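# Roll the carton label-up using the right hand's fingers

## Task

A carton rests on the open right hand. Roll it over with this hand's fingers until its label points upward. The task fails if the carton touches anything other than this hand, including the wrist, the camera or the camera's post. It also fails if the carton comes off the hand, if either arm or wrist moves at all, or if the right palm stops facing upward at any moment. To finish, the hand and carton must be at rest and no right-hand motor may be overloaded or near overload (a motor dead from the very start is exempt). Then declare the task finished. The hand is afterwards flattened automatically; the carton must not drop lower while that happens, and must still lie label-up.

## Robot and tools

Robot: two arms, left_arm and right_arm, each ending in a sixteen-motor hand (the left is a mirror image of the right). This task uses only the right hand's fingers. Both arms must stay exactly where they are.

Frames. The scene frame has +z up, +x out over the table and left_arm on the +y side. It is centred between the arm bases at table height. Positions are in metres, orientations are wxyz quaternions, and velocities are in m/s and rad/s. Each hand point also has its own axes: +z runs along the straightened fingers toward the tips, and +y points out of the palm face. On the right hand +x points away from the thumb; on the left hand it points toward it. With the palm up, hand +y points roughly up. A rigid mast on the palm side near the wrist can strike the carton, so keep the carton clear of the heel of the palm.

One row of numbers has 48 values, each from -1 to 1, always in this order:
- left_arm dx, dy, dz, rx, ry, rz
- the left hand's 16 motor numbers
- left current_limit, then left speed
- right_arm dx, dy, dz, rx, ry, rz
- the right hand's 16 motor numbers
- right current_limit, then right speed

Arm pose numbers. These are offsets, not absolute poses. They count from the arm's Hand target at the start of the action, along the scene axes. A value of 1.0 equals 0.6 m or 180 degrees, and rx, ry, rz together form one rotation vector. Every row of an action counts from that same start. To keep an arm still, send six zeros; do this for both arms in every row of this task.

Motor order for each hand: index_mcp, index_abd, index_pip, index_dip, middle_mcp, middle_abd, middle_pip, middle_dip, ring_mcp, ring_abd, ring_pip, ring_dip, thumb_cmc, thumb_axl, thumb_mcp, thumb_ipl. Each value is an absolute goal angle, scaled linearly between the hinge's two stops. The 'straight' value for each hinge:
- _mcp 0.75, _abd 0.00, _pip 0.58, _dip 0.70
- thumb_cmc 0.71, thumb_axl 0.68, thumb_mcp 0.23, thumb_ipl 0.17
Moving toward -1 curls a finger toward the palm; on _abd it swings the finger away from the thumb. thumb_cmc toward -1 swings the thumb in front of the palm. A zero here is a real goal, not 'no change'. To leave a hand as it is, copy back its hand_goal, hand_current_limit and hand_speed from the last result.

current_limit maps -1 to +1 onto 0 to 550 mA (never below 11 mA). It also caps hinge speed, and a very low limit may be too weak to lift a finger. speed sets the goal rate: (speed+1)/2 of 8.5 rad/s. Both hands start at +0.4 and -0.6. Values persist until you change them.

Tools:
- execute_actions(actions, cameras). actions is a list of actions. Each action is up to 15 rows, one per 1/30 s step; a shorter action repeats its last row for the remaining steps. An empty list returns the current state plus images. cameras is a list of names (cam_high, cam_left_wrist, cam_right_wrist), ["all"] for every camera, or [] for none.
- move(target, speed, blend, stop_force, zero, blocking, cameras). target is one 48-number row or a list of up to 15 rows, with arm offsets counted from the Hand targets. speed is the arm path speed in m/s (0.002 to 3.6). blend is corner rounding in metres. stop_force is 3 to 120 N. This tool is for arms; here it is only useful with all-zero arm offsets, and execute_actions is the simpler choice.
- wait(seconds): 0 to 10 s; arms keep their last commands.
- stop: brakes a running move.
- zoom_image(camera, region): region is [x0, y0, x1, y1] in image pixels, at most 504 by 504. Use it to check where the label is.
- zero_wrist_force(arm): re-zeroes that arm's force sensor.
- finished_scene(scene): pass the current scene number when the carton lies label-up and everything is at rest. It cannot be undone.

Results:
- Hand target: your last commanded pose for each arm.
- end_effector_position and end_effector_quat_wxyz, in the scene frame.
- Joint velocities, possibly reported as 'within noise'.
- Wrist force and Wrist torque lines.
- Per motor, in motor order: hand_goal, hand_measured (same scale as the goals), hand_current_ma (positive pushes toward -1), and hand_state. hand_state is one of: moving; goal (at rest within 0.02); blocked (stopped short but still pressing); overload (shut down).
- A MOTOR HOT line warns of arm heating.
- A HAND FAULT line cancels the rest of the calls in that reply.

Cautions:
- A motor drawing 495 mA or more accumulates seconds; after 5 s it shuts off for 10 s. Keep current_limit moderate and avoid long stalls pressing against the carton.
- A motor reading overload from the very first result is dead for good; plan the roll without it.
- Roll the carton with gentle, gradual finger curls (for example, lift one edge with the fingertips, or push with the thumb). Do not fling it. It must not slide onto the wrist or mast, or off the hand.
- Never send nonzero arm offsets. Tilting the wrist counts as moving the arm and as tipping the palm.
- At the end the carton must rest on the palm itself, not propped up on bent fingers, so it does not sink when the hand flattens. Let the motors settle to goal with low current before finishing.
- Check the label's orientation with cam_high or cam_right_wrist before ending.

Each tool is called after "Emit:" as name(argument=value, ...), one argument or row to a line, values as JSON.

## Session

Emit:
execute_actions(
  actions=[],
)

Scene clock: 0.00 s.
left_arm: end_effector_position=(+0.2976, +0.7208, +0.2327) hand_goal=(+0.754, +0.000, +0.576, +0.696, +0.754, +0.000, +0.576, +0.696, +0.754, +0.000, +0.576, +0.696, +0.714, +0.678, +0.226, +0.168) hand_measured=(+0.754, +0.000, +0.576, +0.696, +0.754, +0.000, +0.576, +0.696, +0.754, +0.000, +0.576, +0.696, +0.714, +0.678, +0.226, +0.168) hand_current_ma=(+0, +0, +0, +0, +0, +0, +0, +0, +0, +0, +0, +0, +0, +0, +0, +0) hand_state=(goal, goal, goal, goal, goal, goal, goal, goal, goal, goal, goal, goal, goal, goal, goal, goal) hand_current_limit=0.40 hand_speed=-0.60 end_effector_quat_wxyz=(-0.007, -0.300, +0.954, +0.001) | right_arm: end_effector_position=(+0.4578, -0.0597, +0.4169) hand_goal=(+0.754, +0.000, +0.576, +0.696, +0.754, +0.000, +0.576, +0.696, +0.754, +0.000, +0.576, +0.696, -0.104, +0.540, +0.162, +0.106) hand_measured=(+0.768, +0.000, +0.580, +0.696, +0.768, +0.000, +0.582, +0.698, +0.766, +0.000, +0.580, +0.696, -0.092, +0.542, +0.164, +0.108) hand_current_ma=(+13, +0, +1, +0, +15, +0, +3, +0, +13, +0, +2, +0, +9, +1, +1, +1) hand_state=(goal, goal, goal, goal, goal, goal, goal, goal, goal, goal, goal, goal, goal, goal, goal, goal) hand_current_limit=0.40 hand_speed=-0.60 end_effector_quat_wxyz=(+0.342, +0.302, +0.625, +0.634)
Joint positions: left_arm=[4.077 -1.389 -2.058 -1.276 1.581 -1.25] | right_arm=[0.358 -1.179 2.189 -4.19 -1.328 -0.035]
Joint velocities: within noise
Joint torques (N m): no reading
Wrist force (N): no reading
Wrist torque (N m): no reading
Wrist force, peak (N): no reading
Hand target: left_arm +0.2976, +0.7208, +0.2327; -0.007, -0.300, +0.954, +0.001 | right_arm +0.4578, -0.0597, +0.4169; +0.342, +0.302, +0.625, +0.634

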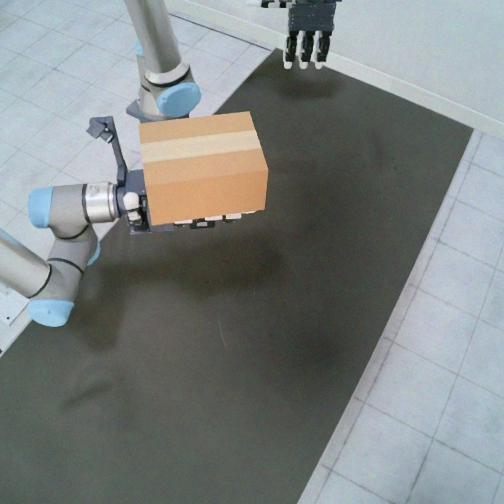

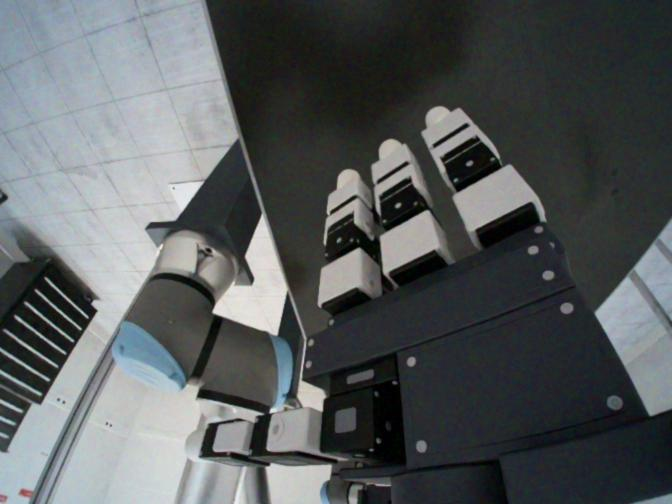

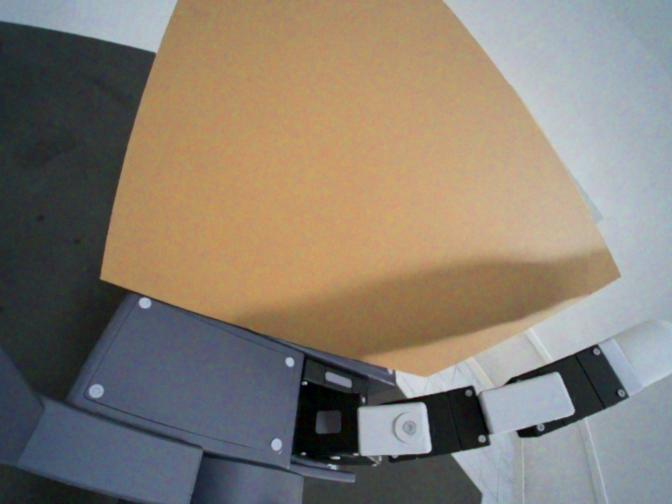

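Emit:
zoom_image(
  camera="cam_high",
  region=[80, 80, 300, 260],
)

Emit:
zoom_image(
  camera="cam_right_wrist",
  region=[80, 0, 560, 504],
)

Scaled by 2.291.

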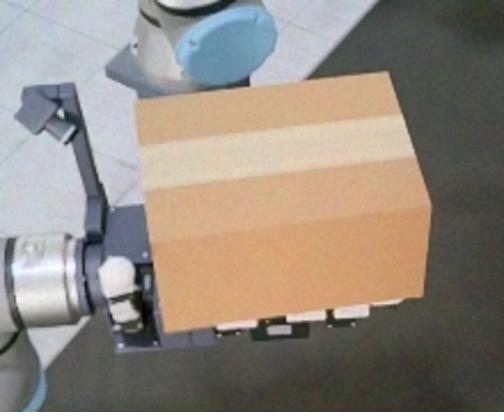

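Scaled by 1.000.

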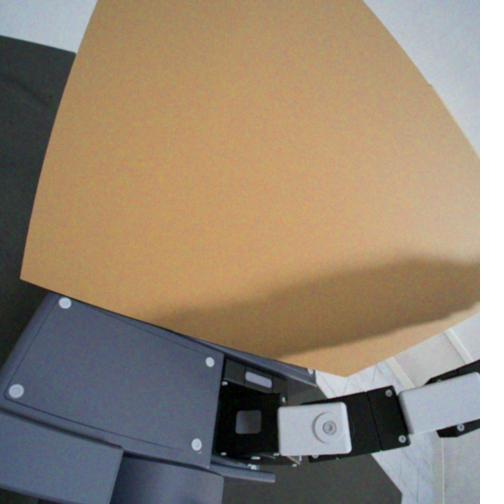

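Emit:
zoom_image(
  camera="cam_high",
  region=[110, 170, 280, 250],
)

Emit:
zoom_image(
  camera="cam_high",
  region=[110, 90, 280, 180],
)

Emit:
zoom_image(
  camera="cam_high",
  region=[240, 0, 370, 90],
)

Scaled by 2.965.

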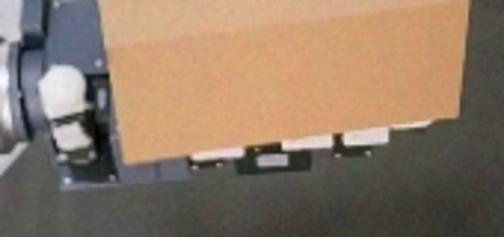

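Scaled by 2.965.

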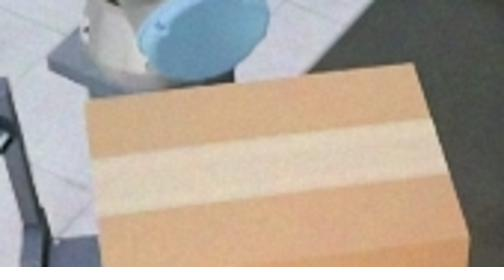

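Scaled by 3.877.

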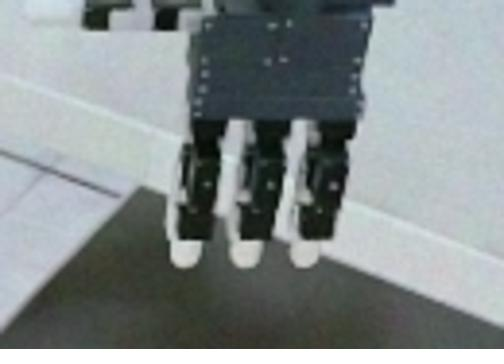

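Emit:
zoom_image(
  camera="cam_left_wrist",
  region=[300, 80, 660, 340],
)

Emit:
zoom_image(
  camera="cam_left_wrist",
  region=[170, 300, 560, 504],
)

Emit:
zoom_image(
  camera="cam_right_wrist",
  region=[260, 300, 672, 504],
)

Emit:
zoom_image(
  camera="cam_right_wrist",
  region=[0, 240, 340, 504],
)

Scaled by 1.400 from the camera's 672x504 image, which has a finer 960x720 frame.

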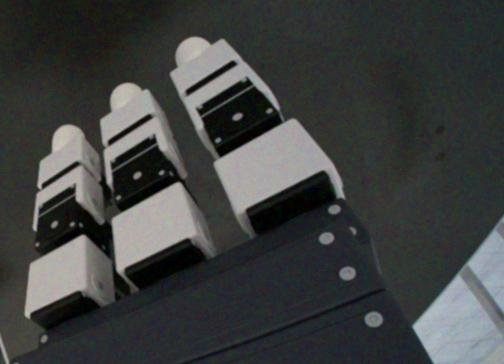

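Scaled by 1.292 from the camera's 672x504 image, which has a finer 960x720 frame.

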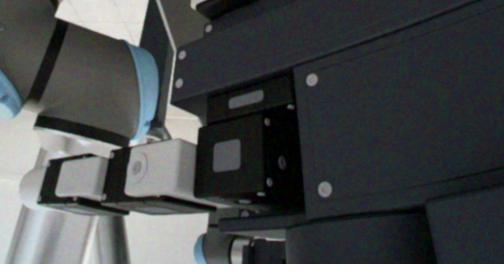

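Scaled by 1.223 from the camera's 672x504 image, which has a finer 960x720 frame.

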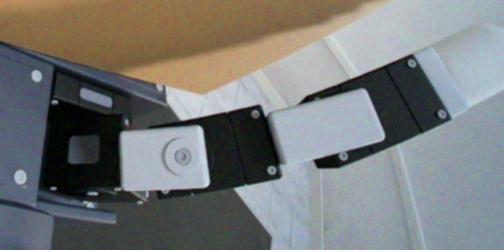

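Scaled by 1.482 from the camera's 672x504 image, which has a finer 960x720 frame.

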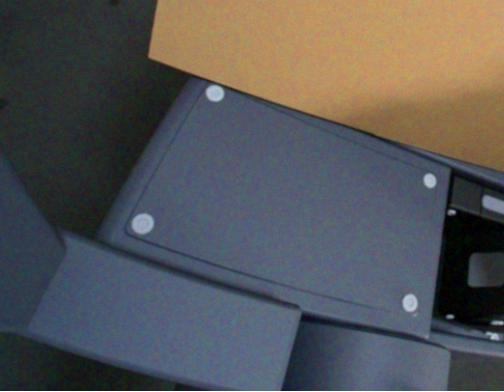

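Emit:
execute_actions(
  actions=[
    [[0,0,0,0,0,0,0.754,0,0.576,0.696,0.754,0,0.576,0.696,0.754,0,0.576,0.696,0.714,0.678,0.226,0.168,0.4,-0.6,0,0,0,0,0,0,0.754,0,0.576,0.696,0.754,0,0.576,0.696,0.754,0,0.576,0.696,-0.104,0.678,0.226,0.168,0.4,-0.85]],
    [[0,0,0,0,0,0,0.754,0,0.576,0.696,0.754,0,0.576,0.696,0.754,0,0.576,0.696,0.714,0.678,0.226,0.168,0.4,-0.6,0,0,0,0,0,0,0.754,0,0.576,0.696,0.754,0,0.576,0.696,0.754,0,0.576,0.696,0.5,0.678,0.226,0.168,0.4,-0.85]],
  ],
  cameras=["cam_high","cam_right_wrist"],
)

Scene clock: 200.60 s.
left_arm: end_effector_position=(+0.2976, +0.7208, +0.2327) hand_goal=(+0.754, +0.000, +0.576, +0.696, +0.754, +0.000, +0.576, +0.696, +0.754, +0.000, +0.576, +0.696, +0.714, +0.678, +0.226, +0.168) hand_measured=(+0.754, +0.000, +0.576, +0.696, +0.754, +0.000, +0.576, +0.696, +0.754, +0.000, +0.576, +0.696, +0.714, +0.678, +0.224, +0.168) hand_current_ma=(-4, +0, +3, +0, -4, +0, +3, +0, -4, +0, +3, +0, +1, -3, -14, -2) hand_state=(goal, goal, goal, goal, goal, goal, goal, goal, goal, goal, goal, goal, goal, goal, goal, goal) hand_current_limit=0.40 hand_speed=-0.60 end_effector_quat_wxyz=(-0.007, -0.300, +0.954, +0.001) | right_arm: end_effector_position=(+0.4578, -0.0597, +0.4169) hand_goal=(+0.754, +0.000, +0.576, +0.696, +0.754, +0.000, +0.576, +0.696, +0.754, +0.000, +0.576, +0.696, +0.500, +0.678, +0.226, +0.168) hand_measured=(+0.768, +0.000, +0.580, +0.696, +0.768, +0.000, +0.582, +0.698, +0.766, +0.000, +0.580, +0.696, +0.506, +0.676, +0.224, +0.166) hand_current_ma=(+13, +0, +1, +0, +15, +0, +3, +0, +13, +0, +2, +0, +4, -1, -1, -1) hand_state=(goal, goal, goal, goal, goal, goal, goal, goal, goal, goal, goal, goal, goal, goal, goal, goal) hand_current_limit=0.40 hand_speed=-0.85 end_effector_quat_wxyz=(+0.342, +0.302, +0.625, +0.634)
Joint positions: left_arm=[4.077 -1.389 -2.058 -1.276 1.581 -1.25] | right_arm=[0.358 -1.179 2.189 -4.19 -1.328 -0.035]
Joint torques (N m): left_arm=[2.85 21.01 28.84 4.93 -0.31 -0.4] | right_arm=[-6.78 -22.64 -8.85 -3.17 -1.25 -2.23]
Wrist force (N): left_arm=[0.1 0.0 0.1] | right_arm=[0.2 0.1 -0.2]
Wrist torque (N m): left_arm=[-0.01 -0.01 0.00] | right_arm=[0.03 -0.03 0.04]
Wrist force, peak (N): left_arm=[0.3 0.4 -0.2] | right_arm=[0.5 0.5 -0.4]
Hand target: left_arm +0.2976, +0.7208, +0.2327; -0.007, -0.300, +0.954, +0.001 | right_arm +0.4578, -0.0597, +0.4169; +0.342, +0.302, +0.625, +0.634
Off the commanded pose: left_arm 0.000 m, 0 deg | right_arm 0.000 m, 0 deg.
Step readings (end_effector_position of left_arm | right_arm):
0: (+0.2976, +0.7208, +0.2327) | (+0.4578, -0.0597, +0.4169)
1: (+0.2976, +0.7208, +0.2327) | (+0.4578, -0.0597, +0.4169)
2: (+0.2976, +0.7208, +0.2327) | (+0.4578, -0.0597, +0.4169)
4: (+0.2976, +0.7208, +0.2327) | (+0.4578, -0.0597, +0.4169)
8: (+0.2976, +0.7208, +0.2327) | (+0.4578, -0.0597, +0.4169)
15: (+0.2976, +0.7208, +0.2327) | (+0.4578, -0.0597, +0.4169)
16: (+0.2976, +0.7208, +0.2327) | (+0.4578, -0.0597, +0.4169)
17: (+0.2976, +0.7208, +0.2327) | (+0.4578, -0.0597, +0.4169)
19: (+0.2976, +0.7208, +0.2327) | (+0.4578, -0.0597, +0.4169)
23: (+0.2976, +0.7208, +0.2327) | (+0.4578, -0.0597, +0.4169)
30: (+0.2976, +0.7208, +0.2327) | (+0.4578, -0.0597, +0.4169)
Images, in order (width x height): cam_high 504x504, cam_right_wrist 672x504.

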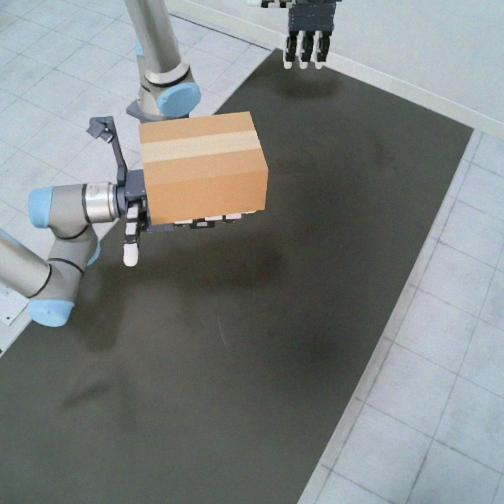

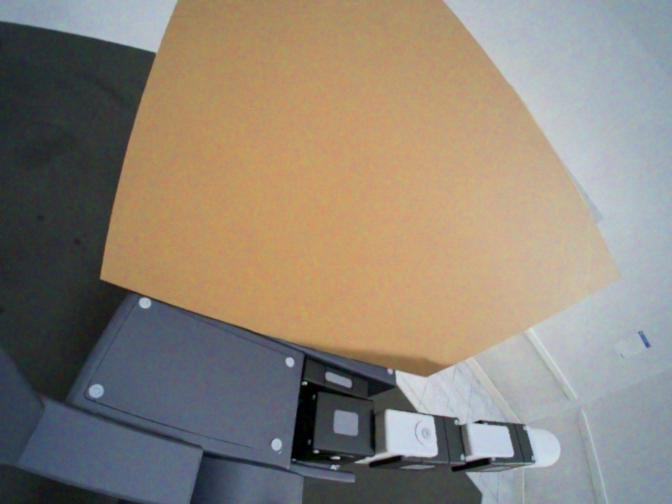

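Emit:
execute_actions(
  actions=[
    [[0,0,0,0,0,0,0.754,0,0.576,0.696,0.754,0,0.576,0.696,0.754,0,0.576,0.696,0.714,0.678,0.226,0.168,0.4,-0.6,0,0,0,0,0,0,0.754,0,0.576,0.696,0.754,0,0.576,0.696,0.754,0,0.576,0.696,0.5,0.678,0.0,-0.589,0.4,-0.7]],
    [[0,0,0,0,0,0,0.754,0,0.576,0.696,0.754,0,0.576,0.696,0.754,0,0.576,0.696,0.714,0.678,0.226,0.168,0.4,-0.6,0,0,0,0,0,0,0.754,0,0.576,0.696,0.754,0,0.576,0.696,0.754,0,0.576,0.696,0.5,0.678,0.0,-0.589,0.4,-0.7]],
    [[0,0,0,0,0,0,0.754,0,0.576,0.696,0.754,0,0.576,0.696,0.754,0,0.576,0.696,0.714,0.678,0.226,0.168,0.4,-0.6,0,0,0,0,0,0,0.754,0,0.576,0.696,0.754,0,0.576,0.696,0.754,0,0.576,0.696,0.3,0.678,0.0,-0.589,0.4,-0.88]],
  ],
  cameras=["cam_high","cam_right_wrist"],
)

Scene clock: 252.20 s.
left_arm: end_effector_position=(+0.2976, +0.7208, +0.2327) hand_goal=(+0.754, +0.000, +0.576, +0.696, +0.754, +0.000, +0.576, +0.696, +0.754, +0.000, +0.576, +0.696, +0.714, +0.678, +0.226, +0.168) hand_measured=(+0.754, +0.000, +0.576, +0.696, +0.754, +0.000, +0.576, +0.696, +0.754, +0.000, +0.576, +0.696, +0.714, +0.678, +0.224, +0.168) hand_current_ma=(-4, +0, +3, +0, -4, +0, +3, +0, -4, +0, +3, +0, +1, -3, -14, -2) hand_state=(goal, goal, goal, goal, goal, goal, goal, goal, goal, goal, goal, goal, goal, goal, goal, goal) hand_current_limit=0.40 hand_speed=-0.60 end_effector_quat_wxyz=(-0.007, -0.300, +0.954, +0.001) | right_arm: end_effector_position=(+0.4578, -0.0597, +0.4169) hand_goal=(+0.754, +0.000, +0.576, +0.696, +0.754, +0.000, +0.576, +0.696, +0.754, +0.000, +0.576, +0.696, +0.300, +0.678, +0.000, -0.588) hand_measured=(+0.768, +0.000, +0.580, +0.696, +0.768, +0.000, +0.582, +0.698, +0.766, +0.000, +0.580, +0.696, +0.316, +0.678, +0.002, -0.586) hand_current_ma=(+13, +0, +1, +0, +15, +0, +3, +0, +13, +0, +2, +0, +15, +0, +0, +1) hand_state=(goal, goal, goal, goal, goal, goal, goal, goal, goal, goal, goal, goal, goal, goal, goal, goal) hand_current_limit=0.40 hand_speed=-0.88 end_effector_quat_wxyz=(+0.342, +0.302, +0.625, +0.634)
Joint positions: left_arm=[4.077 -1.389 -2.058 -1.276 1.581 -1.25] | right_arm=[0.358 -1.179 2.189 -4.19 -1.328 -0.035]
Joint torques (N m): left_arm=[4.15 20.47 28.42 5.06 -0.45 -0.65] | right_arm=[-6.73 -23.73 -10.96 -3.23 -0.14 -1.05]
Wrist force (N): left_arm=[0.1 0.3 0.1] | right_arm=[0.2 0.3 -0.4]
Wrist torque (N m): left_arm=[0.04 -0.02 -0.01] | right_arm=[0.08 -0.02 0.04]
Wrist force, peak (N): left_arm=[0.1 0.5 0.2] | right_arm=[0.3 0.5 -0.5]
Hand target: left_arm +0.2976, +0.7208, +0.2327; -0.007, -0.300, +0.954, +0.001 | right_arm +0.4578, -0.0597, +0.4169; +0.342, +0.302, +0.625, +0.634
Off the commanded pose: left_arm 0.000 m, 0 deg | right_arm 0.000 m, 0 deg.
Step readings (end_effector_position of left_arm | right_arm):
0: (+0.2976, +0.7208, +0.2327) | (+0.4578, -0.0597, +0.4169)
1: (+0.2976, +0.7208, +0.2327) | (+0.4578, -0.0597, +0.4169)
2: (+0.2976, +0.7208, +0.2327) | (+0.4578, -0.0597, +0.4169)
4: (+0.2976, +0.7208, +0.2327) | (+0.4578, -0.0597, +0.4169)
8: (+0.2976, +0.7208, +0.2327) | (+0.4578, -0.0597, +0.4169)
15: (+0.2976, +0.7208, +0.2327) | (+0.4578, -0.0597, +0.4169)
16: (+0.2976, +0.7208, +0.2327) | (+0.4578, -0.0597, +0.4169)
17: (+0.2976, +0.7208, +0.2327) | (+0.4578, -0.0597, +0.4169)
19: (+0.2976, +0.7208, +0.2327) | (+0.4578, -0.0597, +0.4169)
23: (+0.2976, +0.7208, +0.2327) | (+0.4578, -0.0597, +0.4169)
30: (+0.2976, +0.7208, +0.2327) | (+0.4578, -0.0597, +0.4169)
31: (+0.2976, +0.7208, +0.2327) | (+0.4578, -0.0597, +0.4169)
32: (+0.2976, +0.7208, +0.2327) | (+0.4578, -0.0597, +0.4169)
34: (+0.2976, +0.7208, +0.2327) | (+0.4578, -0.0597, +0.4169)
38: (+0.2976, +0.7208, +0.2327) | (+0.4578, -0.0597, +0.4169)
45: (+0.2976, +0.7208, +0.2327) | (+0.4578, -0.0597, +0.4169)
Images, in order (width x height): cam_high 504x504, cam_right_wrist 672x504.

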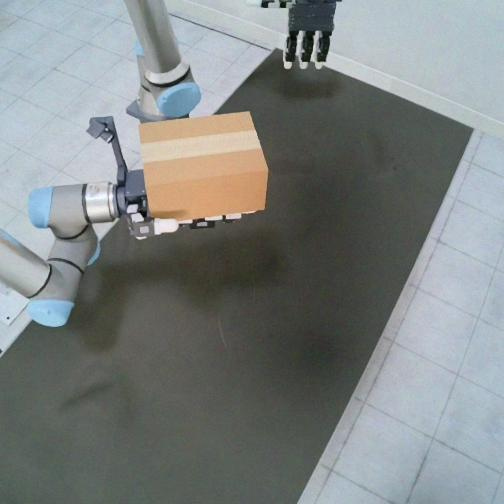

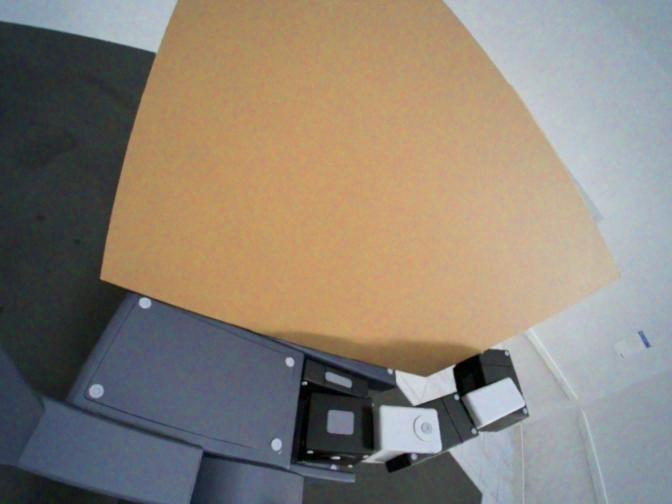

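Emit:
execute_actions(
  actions=[
    [[0,0,0,0,0,0,0.754,0,0.576,0.696,0.754,0,0.576,0.696,0.754,0,0.576,0.696,0.714,0.678,0.226,0.168,0.4,-0.6,0,0,0,0,0,0,0.754,0,0.576,0.696,0.754,0,0.576,0.696,0.754,0,0.576,0.696,0.07,0.678,0.0,-0.589,0.4,-0.92]],
    [[0,0,0,0,0,0,0.754,0,0.576,0.696,0.754,0,0.576,0.696,0.754,0,0.576,0.696,0.714,0.678,0.226,0.168,0.4,-0.6,0,0,0,0,0,0,0.754,0,0.576,0.696,0.754,0,0.576,0.696,0.754,0,0.576,0.696,0.07,0.678,0.0,-0.589,0.4,-0.92]],
  ],
  cameras=["cam_high","cam_right_wrist"],
)

Scene clock: 261.03 s.
left_arm: end_effector_position=(+0.2976, +0.7208, +0.2327) hand_goal=(+0.754, +0.000, +0.576, +0.696, +0.754, +0.000, +0.576, +0.696, +0.754, +0.000, +0.576, +0.696, +0.714, +0.678, +0.226, +0.168) hand_measured=(+0.754, +0.000, +0.576, +0.696, +0.754, +0.000, +0.576, +0.696, +0.754, +0.000, +0.576, +0.696, +0.714, +0.678, +0.224, +0.168) hand_current_ma=(-4, +0, +3, +0, -4, +0, +3, +0, -4, +0, +3, +0, +1, -3, -14, -2) hand_state=(goal, goal, goal, goal, goal, goal, goal, goal, goal, goal, goal, goal, goal, goal, goal, goal) hand_current_limit=0.40 hand_speed=-0.60 end_effector_quat_wxyz=(-0.007, -0.300, +0.954, +0.001) | right_arm: end_effector_position=(+0.4578, -0.0597, +0.4169) hand_goal=(+0.754, +0.000, +0.576, +0.696, +0.754, +0.000, +0.576, +0.696, +0.754, +0.000, +0.576, +0.696, +0.070, +0.678, +0.000, -0.588) hand_measured=(+0.768, +0.000, +0.580, +0.696, +0.770, +0.000, +0.582, +0.698, +0.770, +0.000, +0.582, +0.698, +0.088, +0.678, +0.000, -0.586) hand_current_ma=(+13, +0, +1, +0, +16, +0, +3, +0, +17, +0, +4, +0, +20, +0, +0, +1) hand_state=(goal, goal, goal, goal, goal, goal, goal, goal, goal, goal, goal, goal, goal, goal, goal, goal) hand_current_limit=0.40 hand_speed=-0.92 end_effector_quat_wxyz=(+0.342, +0.302, +0.625, +0.634)
Joint positions: left_arm=[4.077 -1.389 -2.058 -1.276 1.581 -1.25] | right_arm=[0.358 -1.179 2.189 -4.19 -1.328 -0.035]
Joint torques (N m): left_arm=[3.45 20.93 28.79 4.92 -0.51 -0.52] | right_arm=[-6.72 -23.67 -11.3 -2.93 -0.19 -0.87]
Wrist force (N): left_arm=[0.1 0.2 0.1] | right_arm=[0.2 0.0 0.3]
Wrist torque (N m): left_arm=[0.02 -0.03 0.00] | right_arm=[-0.02 -0.04 0.02]
Wrist force, peak (N): left_arm=[0.2 0.4 0.2] | right_arm=[0.3 0.6 -0.3]
Hand target: left_arm +0.2976, +0.7208, +0.2327; -0.007, -0.300, +0.954, +0.001 | right_arm +0.4578, -0.0597, +0.4169; +0.342, +0.302, +0.625, +0.634
Off the commanded pose: left_arm 0.000 m, 0 deg | right_arm 0.000 m, 0 deg.
Step readings (end_effector_position of left_arm | right_arm):
0: (+0.2976, +0.7208, +0.2327) | (+0.4578, -0.0597, +0.4169)
1: (+0.2976, +0.7208, +0.2327) | (+0.4578, -0.0597, +0.4169)
2: (+0.2976, +0.7208, +0.2327) | (+0.4578, -0.0597, +0.4169)
4: (+0.2976, +0.7208, +0.2327) | (+0.4578, -0.0597, +0.4169)
8: (+0.2976, +0.7208, +0.2327) | (+0.4578, -0.0597, +0.4169)
15: (+0.2976, +0.7208, +0.2327) | (+0.4578, -0.0597, +0.4169)
16: (+0.2976, +0.7208, +0.2327) | (+0.4578, -0.0597, +0.4169)
17: (+0.2976, +0.7208, +0.2327) | (+0.4578, -0.0597, +0.4169)
19: (+0.2976, +0.7208, +0.2327) | (+0.4578, -0.0597, +0.4169)
23: (+0.2976, +0.7208, +0.2327) | (+0.4578, -0.0597, +0.4169)
30: (+0.2976, +0.7208, +0.2327) | (+0.4578, -0.0597, +0.4169)
Images, in order (width x height): cam_high 504x504, cam_right_wrist 672x504.

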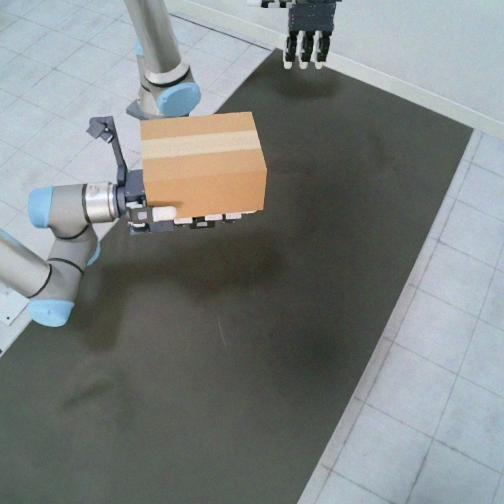

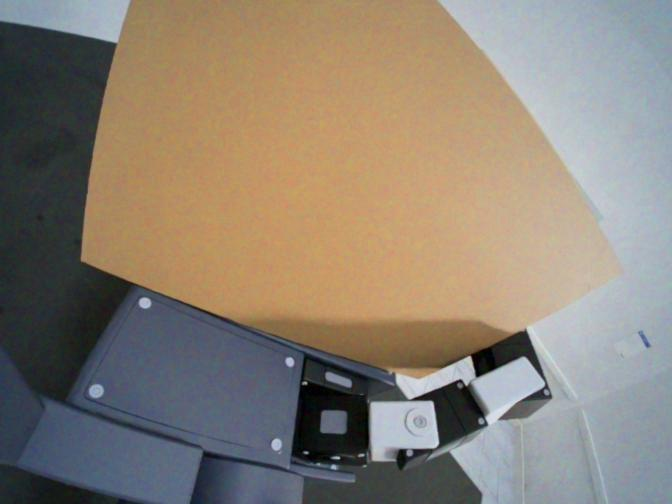

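Emit:
execute_actions(
  actions=[
    [[0,0,0,0,0,0,0.754,0,0.576,0.696,0.754,0,0.576,0.696,0.754,0,0.576,0.696,0.714,0.678,0.226,0.168,0.4,-0.6,0,0,0,0,0,0,0.754,0,0.576,0.696,0.754,0,0.576,0.696,0.754,0,0.576,0.696,-0.04,0.678,0.0,-0.589,0.4,-0.94]],
  ],
  cameras=["cam_high","cam_right_wrist"],
)

Emit:
zoom_image(
  camera="cam_high",
  region=[110, 90, 290, 250],
)

Scene clock: 274.30 s.
left_arm: end_effector_position=(+0.2976, +0.7208, +0.2327) hand_goal=(+0.754, +0.000, +0.576, +0.696, +0.754, +0.000, +0.576, +0.696, +0.754, +0.000, +0.576, +0.696, +0.714, +0.678, +0.226, +0.168) hand_measured=(+0.754, +0.000, +0.576, +0.696, +0.754, +0.000, +0.576, +0.696, +0.754, +0.000, +0.576, +0.696, +0.714, +0.678, +0.224, +0.168) hand_current_ma=(-4, +0, +3, +0, -4, +0, +3, +0, -4, +0, +3, +0, +1, -3, -14, -2) hand_state=(goal, goal, goal, goal, goal, goal, goal, goal, goal, goal, goal, goal, goal, goal, goal, goal) hand_current_limit=0.40 hand_speed=-0.60 end_effector_quat_wxyz=(-0.007, -0.300, +0.954, +0.001) | right_arm: end_effector_position=(+0.4578, -0.0597, +0.4169) hand_goal=(+0.754, +0.000, +0.576, +0.696, +0.754, +0.000, +0.576, +0.696, +0.754, +0.000, +0.576, +0.696, -0.040, +0.678, +0.000, -0.588) hand_measured=(+0.768, +0.000, +0.580, +0.696, +0.770, +0.000, +0.582, +0.698, +0.770, +0.000, +0.582, +0.698, -0.022, +0.678, +0.000, -0.586) hand_current_ma=(+13, +0, +1, +0, +17, +0, +3, +0, +17, +0, +4, +0, +18, +0, +0, +1) hand_state=(goal, goal, goal, goal, goal, goal, goal, goal, goal, goal, goal, goal, goal, goal, goal, goal) hand_current_limit=0.40 hand_speed=-0.94 end_effector_quat_wxyz=(+0.342, +0.302, +0.625, +0.634)
Joint positions: left_arm=[4.077 -1.389 -2.058 -1.276 1.581 -1.25] | right_arm=[0.358 -1.179 2.189 -4.19 -1.328 -0.035]
Joint torques (N m): left_arm=[4.08 20.9 28.78 4.93 -0.51 -0.55] | right_arm=[-6.69 -24.07 -11.12 -2.91 0.13 -0.63]
Wrist force (N): left_arm=[0.1 0.0 0.2] | right_arm=[0.3 0.1 0.0]
Wrist torque (N m): left_arm=[-0.01 -0.02 0.00] | right_arm=[0.03 -0.04 0.01]
Wrist force, peak (N): left_arm=[0.1 0.5 0.2] | right_arm=[0.6 0.4 -0.4]
Hand target: left_arm +0.2976, +0.7208, +0.2327; -0.007, -0.300, +0.954, +0.001 | right_arm +0.4578, -0.0597, +0.4169; +0.342, +0.302, +0.625, +0.634
Off the commanded pose: left_arm 0.000 m, 0 deg | right_arm 0.000 m, 0 deg.
Step readings (end_effector_position of left_arm | right_arm):
0: (+0.2976, +0.7208, +0.2327) | (+0.4578, -0.0597, +0.4169)
1: (+0.2976, +0.7208, +0.2327) | (+0.4578, -0.0597, +0.4169)
2: (+0.2976, +0.7208, +0.2327) | (+0.4578, -0.0597, +0.4169)
4: (+0.2976, +0.7208, +0.2327) | (+0.4578, -0.0597, +0.4169)
8: (+0.2976, +0.7208, +0.2327) | (+0.4578, -0.0597, +0.4169)
15: (+0.2976, +0.7208, +0.2327) | (+0.4578, -0.0597, +0.4169)
Images, in order (width x height): cam_high 504x504, cam_right_wrist 672x504.

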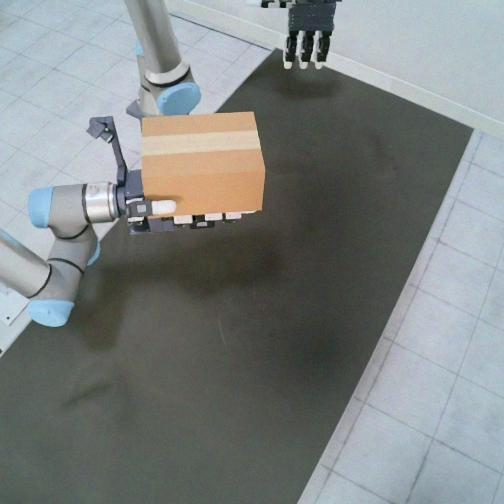

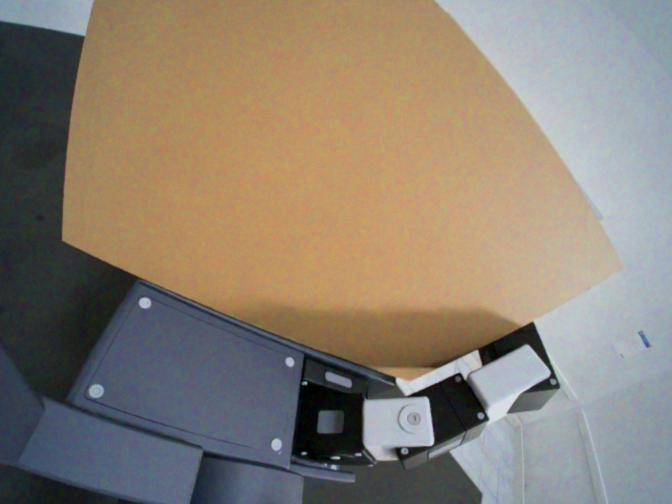

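Scaled by 2.800.

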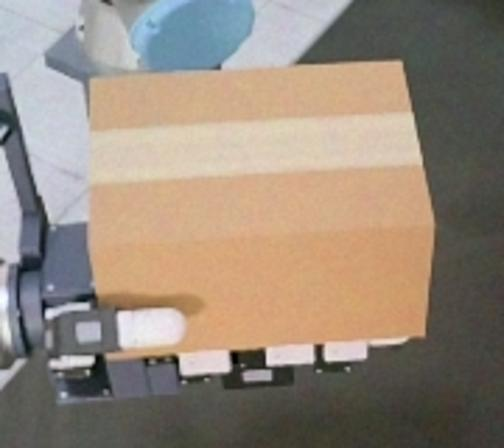

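Emit:
execute_actions(
  actions=[
    [[0,0,0,0,0,0,0.754,0,0.576,0.696,0.754,0,0.576,0.696,0.754,0,0.576,0.696,0.714,0.678,0.226,0.168,0.4,-0.6,0,0,0,0,0,0,0.754,0,0.576,0.696,0.754,0,0.576,0.696,0.754,0,0.576,0.696,-0.18,0.678,0.0,-0.589,0.4,-0.94]],
    [[0,0,0,0,0,0,0.754,0,0.576,0.696,0.754,0,0.576,0.696,0.754,0,0.576,0.696,0.714,0.678,0.226,0.168,0.4,-0.6,0,0,0,0,0,0,0.754,0,0.576,0.696,0.754,0,0.576,0.696,0.754,0,0.576,0.696,-0.18,0.678,0.0,-0.589,0.4,-0.94]],
  ],
  cameras=["cam_high","cam_right_wrist"],
)

Emit:
zoom_image(
  camera="cam_high",
  region=[110, 90, 290, 250],
)

Scene clock: 285.67 s.
left_arm: end_effector_position=(+0.2976, +0.7208, +0.2327) hand_goal=(+0.754, +0.000, +0.576, +0.696, +0.754, +0.000, +0.576, +0.696, +0.754, +0.000, +0.576, +0.696, +0.714, +0.678, +0.226, +0.168) hand_measured=(+0.754, +0.000, +0.576, +0.696, +0.754, +0.000, +0.576, +0.696, +0.754, +0.000, +0.576, +0.696, +0.714, +0.678, +0.224, +0.168) hand_current_ma=(-4, +0, +3, +0, -4, +0, +3, +0, -4, +0, +3, +0, +1, -3, -14, -2) hand_state=(goal, goal, goal, goal, goal, goal, goal, goal, goal, goal, goal, goal, goal, goal, goal, goal) hand_current_limit=0.40 hand_speed=-0.60 end_effector_quat_wxyz=(-0.007, -0.300, +0.954, +0.001) | right_arm: end_effector_position=(+0.4578, -0.0597, +0.4169) hand_goal=(+0.754, +0.000, +0.576, +0.696, +0.754, +0.000, +0.576, +0.696, +0.754, +0.000, +0.576, +0.696, -0.180, +0.678, +0.000, -0.588) hand_measured=(+0.768, +0.000, +0.580, +0.696, +0.770, +0.000, +0.582, +0.698, +0.770, +0.000, +0.582, +0.698, -0.164, +0.678, +0.000, -0.586) hand_current_ma=(+13, +0, +1, +0, +17, +0, +4, +0, +18, +0, +4, +0, +16, +0, +0, +1) hand_state=(goal, goal, goal, goal, goal, goal, goal, goal, goal, goal, goal, goal, goal, goal, goal, goal) hand_current_limit=0.40 hand_speed=-0.94 end_effector_quat_wxyz=(+0.342, +0.302, +0.625, +0.634)
Joint positions: left_arm=[4.077 -1.389 -2.058 -1.276 1.581 -1.25] | right_arm=[0.358 -1.179 2.189 -4.19 -1.328 -0.035]
Joint torques (N m): left_arm=[4.66 21.04 28.63 4.9 -0.64 -0.71] | right_arm=[-5.84 -23.14 -10.83 -2.64 0.29 -0.38]
Wrist force (N): left_arm=[0.1 0.1 0.1] | right_arm=[0.2 0.3 -0.2]
Wrist torque (N m): left_arm=[0.00 -0.02 0.00] | right_arm=[0.07 -0.03 0.00]
Wrist force, peak (N): left_arm=[0.2 0.2 0.4] | right_arm=[0.4 0.6 -0.3]
Hand target: left_arm +0.2976, +0.7208, +0.2327; -0.007, -0.300, +0.954, +0.001 | right_arm +0.4578, -0.0597, +0.4169; +0.342, +0.302, +0.625, +0.634
Off the commanded pose: left_arm 0.000 m, 0 deg | right_arm 0.000 m, 0 deg.
Step readings (end_effector_position of left_arm | right_arm):
0: (+0.2976, +0.7208, +0.2327) | (+0.4578, -0.0597, +0.4169)
1: (+0.2976, +0.7208, +0.2327) | (+0.4578, -0.0597, +0.4169)
2: (+0.2976, +0.7208, +0.2327) | (+0.4578, -0.0597, +0.4169)
4: (+0.2976, +0.7208, +0.2327) | (+0.4578, -0.0597, +0.4169)
8: (+0.2976, +0.7208, +0.2327) | (+0.4578, -0.0597, +0.4169)
15: (+0.2976, +0.7208, +0.2327) | (+0.4578, -0.0597, +0.4169)
16: (+0.2976, +0.7208, +0.2327) | (+0.4578, -0.0597, +0.4169)
17: (+0.2976, +0.7208, +0.2327) | (+0.4578, -0.0597, +0.4169)
19: (+0.2976, +0.7208, +0.2327) | (+0.4578, -0.0597, +0.4169)
23: (+0.2976, +0.7208, +0.2327) | (+0.4578, -0.0597, +0.4169)
30: (+0.2976, +0.7208, +0.2327) | (+0.4578, -0.0597, +0.4169)
Images, in order (width x height): cam_high 504x504, cam_right_wrist 672x504.

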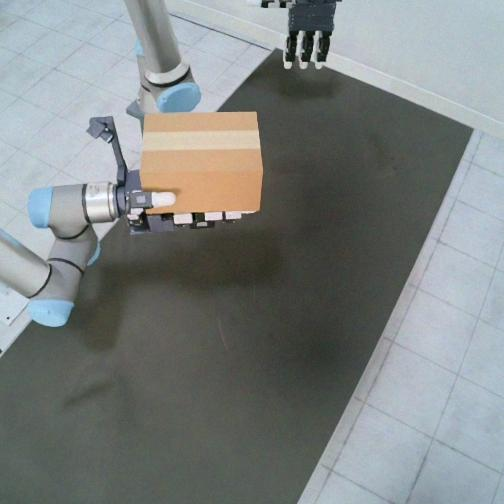

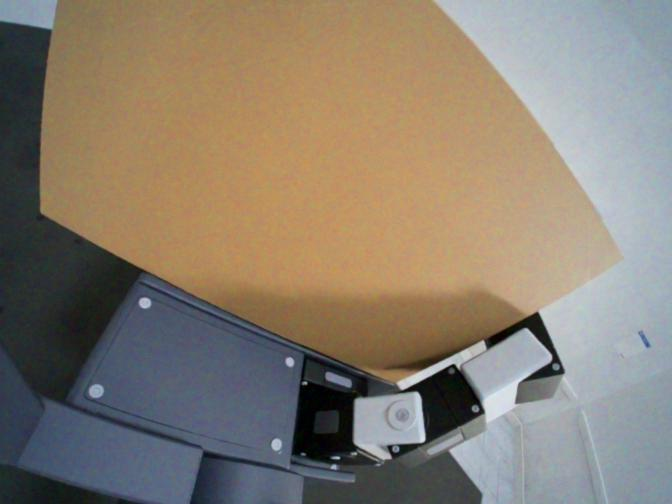

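Scaled by 2.800.

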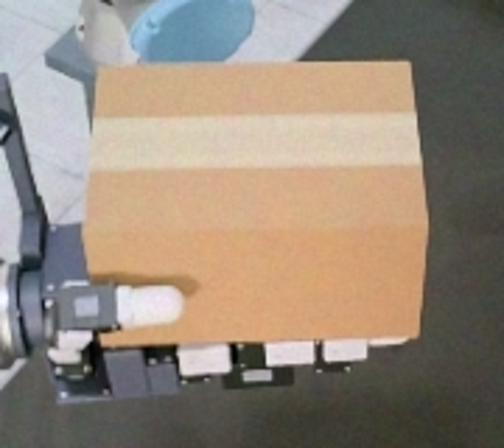

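Emit:
execute_actions(
  actions=[
    [[0,0,0,0,0,0,0.754,0,0.576,0.696,0.754,0,0.576,0.696,0.754,0,0.576,0.696,0.714,0.678,0.226,0.168,0.4,-0.6,0,0,0,0,0,0,0.754,0,0.576,0.696,0.754,0,0.576,0.696,0.754,0,0.576,0.696,-0.35,0.678,0.0,-0.589,0.4,-0.94]],
    [[0,0,0,0,0,0,0.754,0,0.576,0.696,0.754,0,0.576,0.696,0.754,0,0.576,0.696,0.714,0.678,0.226,0.168,0.4,-0.6,0,0,0,0,0,0,0.754,0,0.576,0.696,0.754,0,0.576,0.696,0.754,0,0.576,0.696,-0.35,0.678,0.0,-0.589,0.4,-0.94]],
  ],
  cameras=["cam_high","cam_right_wrist"],
)

Emit:
zoom_image(
  camera="cam_high",
  region=[110, 90, 290, 250],
)

Scene clock: 297.67 s.
left_arm: end_effector_position=(+0.2976, +0.7208, +0.2327) hand_goal=(+0.754, +0.000, +0.576, +0.696, +0.754, +0.000, +0.576, +0.696, +0.754, +0.000, +0.576, +0.696, +0.714, +0.678, +0.226, +0.168) hand_measured=(+0.754, +0.000, +0.576, +0.696, +0.754, +0.000, +0.576, +0.696, +0.754, +0.000, +0.576, +0.696, +0.714, +0.678, +0.224, +0.168) hand_current_ma=(-4, +0, +3, +0, -4, +0, +3, +0, -4, +0, +3, +0, +1, -3, -14, -2) hand_state=(goal, goal, goal, goal, goal, goal, goal, goal, goal, goal, goal, goal, goal, goal, goal, goal) hand_current_limit=0.40 hand_speed=-0.60 end_effector_quat_wxyz=(-0.007, -0.300, +0.954, +0.001) | right_arm: end_effector_position=(+0.4578, -0.0597, +0.4169) hand_goal=(+0.754, +0.000, +0.576, +0.696, +0.754, +0.000, +0.576, +0.696, +0.754, +0.000, +0.576, +0.696, -0.350, +0.678, +0.000, -0.588) hand_measured=(+0.768, +0.000, +0.580, +0.696, +0.770, +0.000, +0.582, +0.698, +0.772, +0.000, +0.584, +0.698, -0.338, +0.678, +0.000, -0.586) hand_current_ma=(+13, +0, +1, +0, +18, +0, +4, +0, +19, +0, +5, +0, +12, +0, +0, +0) hand_state=(goal, goal, goal, goal, goal, goal, goal, goal, goal, goal, goal, goal, goal, goal, goal, goal) hand_current_limit=0.40 hand_speed=-0.94 end_effector_quat_wxyz=(+0.342, +0.302, +0.625, +0.634)
Joint positions: left_arm=[4.077 -1.389 -2.058 -1.276 1.581 -1.25] | right_arm=[0.358 -1.179 2.189 -4.19 -1.328 -0.035]
Joint torques (N m): left_arm=[4.82 21.12 29.31 4.84 -0.6 -0.74] | right_arm=[-4.7 -23.55 -10.56 -2.59 0.58 -0.23]
Wrist force (N): left_arm=[0.0 0.0 0.1] | right_arm=[0.2 0.2 -0.1]
Wrist torque (N m): left_arm=[0.00 -0.01 0.00] | right_arm=[0.05 -0.03 -0.03]
Wrist force, peak (N): left_arm=[-0.2 0.1 0.5] | right_arm=[0.4 0.5 -0.2]
Hand target: left_arm +0.2976, +0.7208, +0.2327; -0.007, -0.300, +0.954, +0.001 | right_arm +0.4578, -0.0597, +0.4169; +0.342, +0.302, +0.625, +0.634
Off the commanded pose: left_arm 0.000 m, 0 deg | right_arm 0.000 m, 0 deg.
Step readings (end_effector_position of left_arm | right_arm):
0: (+0.2976, +0.7208, +0.2327) | (+0.4578, -0.0597, +0.4169)
1: (+0.2976, +0.7208, +0.2327) | (+0.4578, -0.0597, +0.4169)
2: (+0.2976, +0.7208, +0.2327) | (+0.4578, -0.0597, +0.4169)
4: (+0.2976, +0.7208, +0.2327) | (+0.4578, -0.0597, +0.4169)
8: (+0.2976, +0.7208, +0.2327) | (+0.4578, -0.0597, +0.4169)
15: (+0.2976, +0.7208, +0.2327) | (+0.4578, -0.0597, +0.4169)
16: (+0.2976, +0.7208, +0.2327) | (+0.4578, -0.0597, +0.4169)
17: (+0.2976, +0.7208, +0.2327) | (+0.4578, -0.0597, +0.4169)
19: (+0.2976, +0.7208, +0.2327) | (+0.4578, -0.0597, +0.4169)
23: (+0.2976, +0.7208, +0.2327) | (+0.4578, -0.0597, +0.4169)
30: (+0.2976, +0.7208, +0.2327) | (+0.4578, -0.0597, +0.4169)
Images, in order (width x height): cam_high 504x504, cam_right_wrist 672x504.

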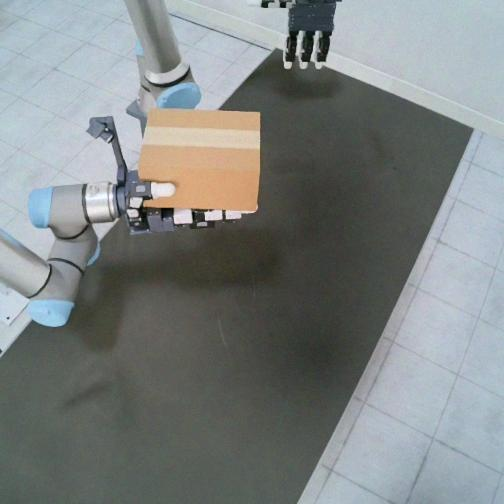

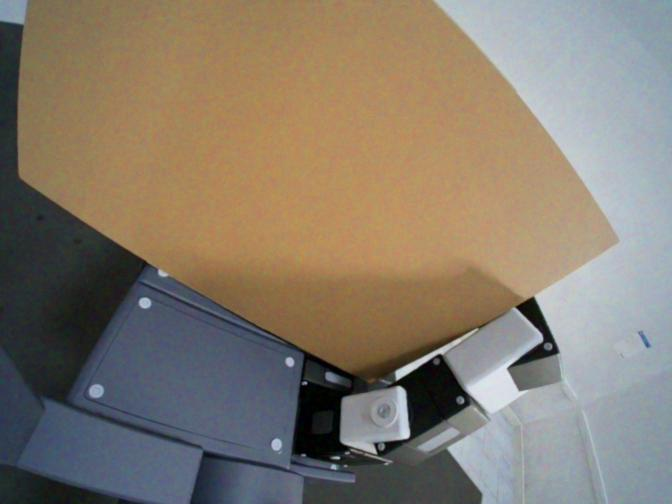

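Scaled by 2.800.

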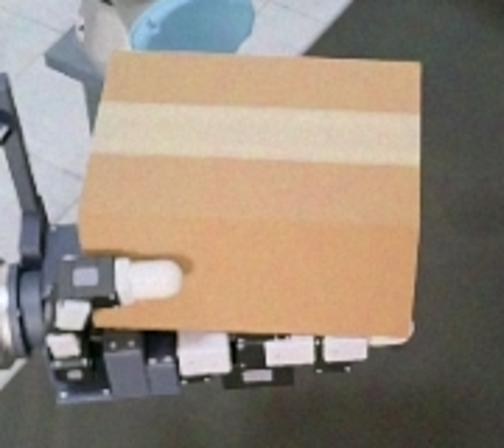

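Emit:
execute_actions(
  actions=[
    [[0,0,0,0,0,0,0.754,0,0.576,0.696,0.754,0,0.576,0.696,0.754,0,0.576,0.696,0.714,0.678,0.226,0.168,0.4,-0.6,0,0,0,0,0,0,0.754,0,0.576,0.696,0.754,0,0.576,0.696,0.754,0,0.576,0.696,-0.58,0.678,0.0,-0.589,0.4,-0.94]],
    [[0,0,0,0,0,0,0.754,0,0.576,0.696,0.754,0,0.576,0.696,0.754,0,0.576,0.696,0.714,0.678,0.226,0.168,0.4,-0.6,0,0,0,0,0,0,0.754,0,0.576,0.696,0.754,0,0.576,0.696,0.754,0,0.576,0.696,-0.58,0.678,0.0,-0.589,0.4,-0.94]],
  ],
  cameras=["cam_high","cam_right_wrist"],
)

Emit:
zoom_image(
  camera="cam_high",
  region=[110, 90, 290, 250],
)

Scene clock: 321.97 s.
left_arm: end_effector_position=(+0.2976, +0.7208, +0.2327) hand_goal=(+0.754, +0.000, +0.576, +0.696, +0.754, +0.000, +0.576, +0.696, +0.754, +0.000, +0.576, +0.696, +0.714, +0.678, +0.226, +0.168) hand_measured=(+0.754, +0.000, +0.576, +0.696, +0.754, +0.000, +0.576, +0.696, +0.754, +0.000, +0.576, +0.696, +0.714, +0.678, +0.224, +0.168) hand_current_ma=(-4, +0, +3, +0, -4, +0, +3, +0, -4, +0, +3, +0, +1, -3, -14, -2) hand_state=(goal, goal, goal, goal, goal, goal, goal, goal, goal, goal, goal, goal, goal, goal, goal, goal) hand_current_limit=0.40 hand_speed=-0.60 end_effector_quat_wxyz=(-0.007, -0.300, +0.954, +0.001) | right_arm: end_effector_position=(+0.4578, -0.0597, +0.4169) hand_goal=(+0.754, +0.000, +0.576, +0.696, +0.754, +0.000, +0.576, +0.696, +0.754, +0.000, +0.576, +0.696, -0.580, +0.678, +0.000, -0.588) hand_measured=(+0.768, +0.000, +0.580, +0.696, +0.772, -0.002, +0.584, +0.698, +0.778, +0.000, +0.588, +0.700, -0.566, +0.680, +0.002, -0.586) hand_current_ma=(+13, +0, +1, +0, +20, -1, +5, +0, +31, +0, +10, +2, +12, +1, +0, +0) hand_state=(goal, goal, goal, goal, goal, goal, goal, goal, blocked, goal, goal, goal, goal, goal, goal, goal) hand_current_limit=0.40 hand_speed=-0.94 end_effector_quat_wxyz=(+0.342, +0.302, +0.625, +0.634)
Joint positions: left_arm=[4.077 -1.389 -2.058 -1.276 1.581 -1.25] | right_arm=[0.358 -1.179 2.189 -4.19 -1.328 -0.035]
Joint torques (N m): left_arm=[4.81 20.55 28.88 4.82 -0.72 -0.68] | right_arm=[-3.79 -24.83 -12 -2.01 0.74 0.34]
Wrist force (N): left_arm=[0.2 0.1 0.4] | right_arm=[0.2 0.4 -0.2]
Wrist torque (N m): left_arm=[-0.02 -0.03 0.01] | right_arm=[0.08 -0.02 -0.07]
Wrist force, peak (N): left_arm=[0.2 0.2 0.5] | right_arm=[0.6 0.4 0.0]
Hand target: left_arm +0.2976, +0.7208, +0.2327; -0.007, -0.300, +0.954, +0.001 | right_arm +0.4578, -0.0597, +0.4169; +0.342, +0.302, +0.625, +0.634
Off the commanded pose: left_arm 0.000 m, 0 deg | right_arm 0.000 m, 0 deg.
Step readings (end_effector_position of left_arm | right_arm):
0: (+0.2976, +0.7208, +0.2327) | (+0.4578, -0.0597, +0.4169)
1: (+0.2976, +0.7208, +0.2327) | (+0.4578, -0.0597, +0.4169)
2: (+0.2976, +0.7208, +0.2327) | (+0.4578, -0.0597, +0.4169)
4: (+0.2976, +0.7208, +0.2327) | (+0.4578, -0.0597, +0.4169)
8: (+0.2976, +0.7208, +0.2327) | (+0.4578, -0.0597, +0.4169)
15: (+0.2976, +0.7208, +0.2327) | (+0.4578, -0.0597, +0.4169)
16: (+0.2976, +0.7208, +0.2327) | (+0.4578, -0.0597, +0.4169)
17: (+0.2976, +0.7208, +0.2327) | (+0.4578, -0.0597, +0.4169)
19: (+0.2976, +0.7208, +0.2327) | (+0.4578, -0.0597, +0.4169)
23: (+0.2976, +0.7208, +0.2327) | (+0.4578, -0.0597, +0.4169)
30: (+0.2976, +0.7208, +0.2327) | (+0.4578, -0.0597, +0.4169)
Images, in order (width x height): cam_high 504x504, cam_right_wrist 672x504.

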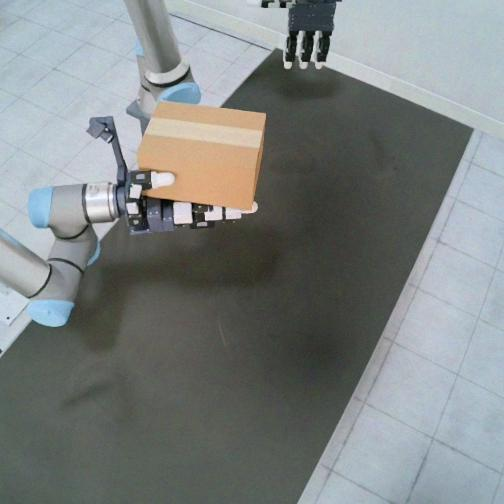

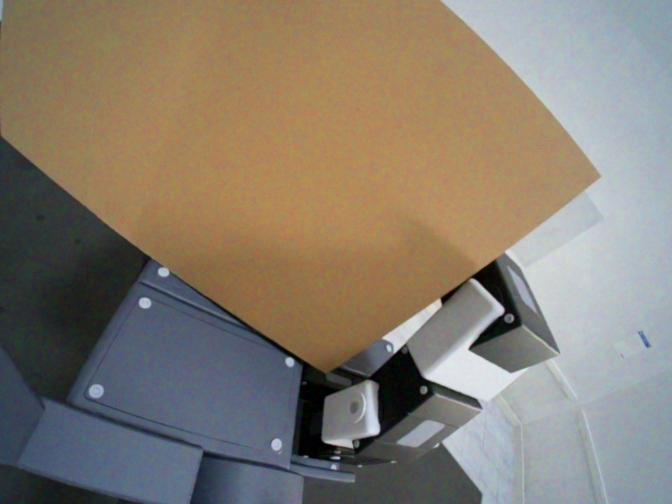

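Scaled by 2.800.

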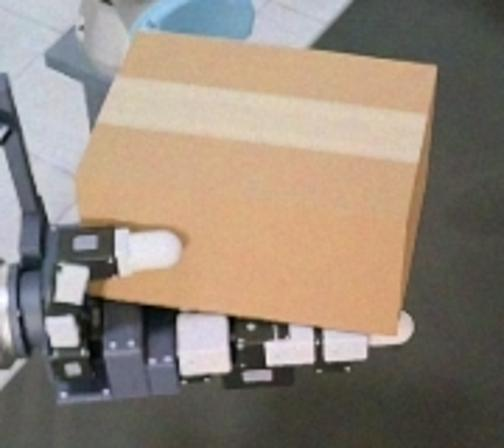

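Emit:
zoom_image(
  camera="cam_high",
  region=[220, 95, 290, 225],
)

Scaled by 3.877.

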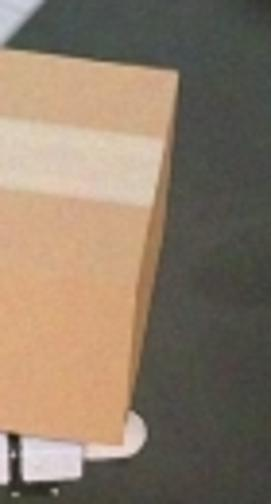

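Emit:
execute_actions(
  actions=[
    [[0,0,0,0,0,0,0.754,0,0.576,0.696,0.754,0,0.576,0.696,0.754,0,0.576,0.696,0.714,0.678,0.226,0.168,0.4,-0.6,0,0,0,0,0,0,0.754,0.3,0.576,0.696,0.754,0.3,0.576,0.696,0.754,0.3,0.576,0.696,-0.58,0.678,0.0,-0.589,0.4,-0.92]],
    [[0,0,0,0,0,0,0.754,0,0.576,0.696,0.754,0,0.576,0.696,0.754,0,0.576,0.696,0.714,0.678,0.226,0.168,0.4,-0.6,0,0,0,0,0,0,0.754,0.3,0.576,0.696,0.754,0.3,0.576,0.696,0.754,0.3,0.576,0.696,-0.58,0.678,0.0,-0.589,0.4,-0.92]],
  ],
  cameras=["cam_high","cam_right_wrist"],
)

Emit:
zoom_image(
  camera="cam_high",
  region=[110, 90, 290, 250],
)

Scene clock: 352.60 s.
left_arm: end_effector_position=(+0.2976, +0.7208, +0.2327) hand_goal=(+0.754, +0.000, +0.576, +0.696, +0.754, +0.000, +0.576, +0.696, +0.754, +0.000, +0.576, +0.696, +0.714, +0.678, +0.226, +0.168) hand_measured=(+0.754, +0.000, +0.576, +0.696, +0.754, +0.000, +0.576, +0.696, +0.754, +0.000, +0.576, +0.696, +0.714, +0.678, +0.224, +0.168) hand_current_ma=(-4, +0, +3, +0, -4, +0, +3, +0, -4, +0, +3, +0, +1, -3, -14, -2) hand_state=(goal, goal, goal, goal, goal, goal, goal, goal, goal, goal, goal, goal, goal, goal, goal, goal) hand_current_limit=0.40 hand_speed=-0.60 end_effector_quat_wxyz=(-0.007, -0.300, +0.954, +0.001) | right_arm: end_effector_position=(+0.4578, -0.0597, +0.4169) hand_goal=(+0.754, +0.300, +0.576, +0.696, +0.754, +0.300, +0.576, +0.696, +0.754, +0.300, +0.576, +0.696, -0.580, +0.678, +0.000, -0.588) hand_measured=(+0.768, +0.296, +0.580, +0.696, +0.772, +0.288, +0.584, +0.698, +0.784, +0.292, +0.592, +0.700, -0.572, +0.680, +0.002, -0.588) hand_current_ma=(+13, -1, +1, +0, +20, -8, +5, +0, +44, -4, +15, +3, +5, +1, +0, +0) hand_state=(goal, goal, goal, goal, goal, goal, goal, goal, blocked, goal, goal, goal, goal, goal, goal, goal) hand_current_limit=0.40 hand_speed=-0.92 end_effector_quat_wxyz=(+0.342, +0.302, +0.625, +0.634)
Joint positions: left_arm=[4.077 -1.389 -2.058 -1.276 1.581 -1.25] | right_arm=[0.358 -1.179 2.189 -4.19 -1.328 -0.035]
Joint torques (N m): left_arm=[5.27 21.02 28.64 4.84 -0.66 -0.9] | right_arm=[-3.88 -25.55 -10.89 -1.42 1.02 0.52]
Wrist force (N): left_arm=[0.2 -0.1 0.1] | right_arm=[0.3 0.3 -0.3]
Wrist torque (N m): left_arm=[-0.01 -0.04 0.01] | right_arm=[0.07 -0.04 -0.02]
Wrist force, peak (N): left_arm=[0.5 0.2 0.4] | right_arm=[0.5 0.6 -0.1]
Hand target: left_arm +0.2976, +0.7208, +0.2327; -0.007, -0.300, +0.954, +0.001 | right_arm +0.4578, -0.0597, +0.4169; +0.342, +0.302, +0.625, +0.634
Off the commanded pose: left_arm 0.000 m, 0 deg | right_arm 0.000 m, 0 deg.
Step readings (end_effector_position of left_arm | right_arm):
0: (+0.2976, +0.7208, +0.2327) | (+0.4578, -0.0597, +0.4169)
1: (+0.2976, +0.7208, +0.2327) | (+0.4578, -0.0597, +0.4169)
2: (+0.2976, +0.7208, +0.2327) | (+0.4578, -0.0597, +0.4169)
4: (+0.2976, +0.7208, +0.2327) | (+0.4578, -0.0597, +0.4169)
8: (+0.2976, +0.7208, +0.2327) | (+0.4578, -0.0597, +0.4169)
15: (+0.2976, +0.7208, +0.2327) | (+0.4578, -0.0597, +0.4169)
16: (+0.2976, +0.7208, +0.2327) | (+0.4578, -0.0597, +0.4169)
17: (+0.2976, +0.7208, +0.2327) | (+0.4578, -0.0597, +0.4169)
19: (+0.2976, +0.7208, +0.2327) | (+0.4578, -0.0597, +0.4169)
23: (+0.2976, +0.7208, +0.2327) | (+0.4578, -0.0597, +0.4169)
30: (+0.2976, +0.7208, +0.2327) | (+0.4578, -0.0597, +0.4169)
Images, in order (width x height): cam_high 504x504, cam_right_wrist 672x504.

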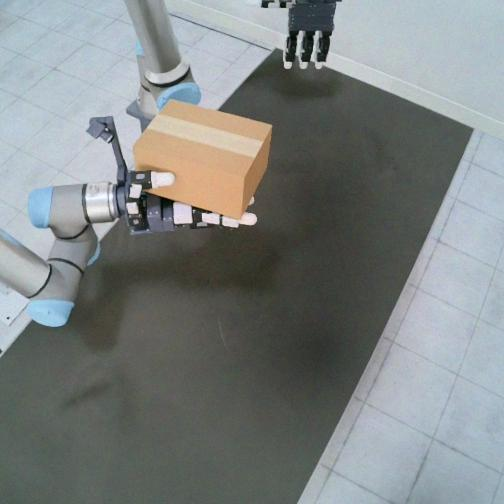

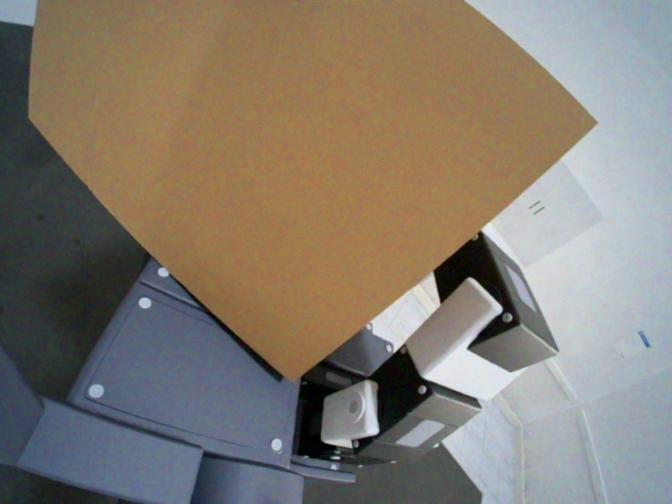

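Scaled by 2.800.

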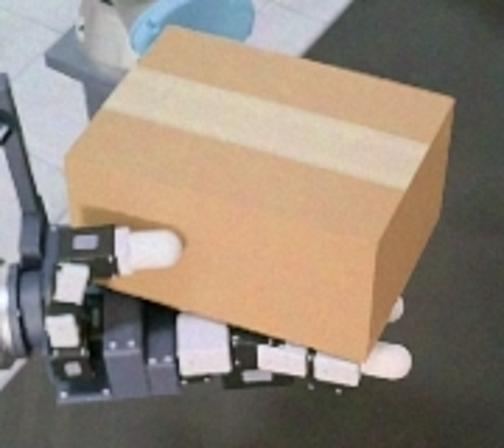

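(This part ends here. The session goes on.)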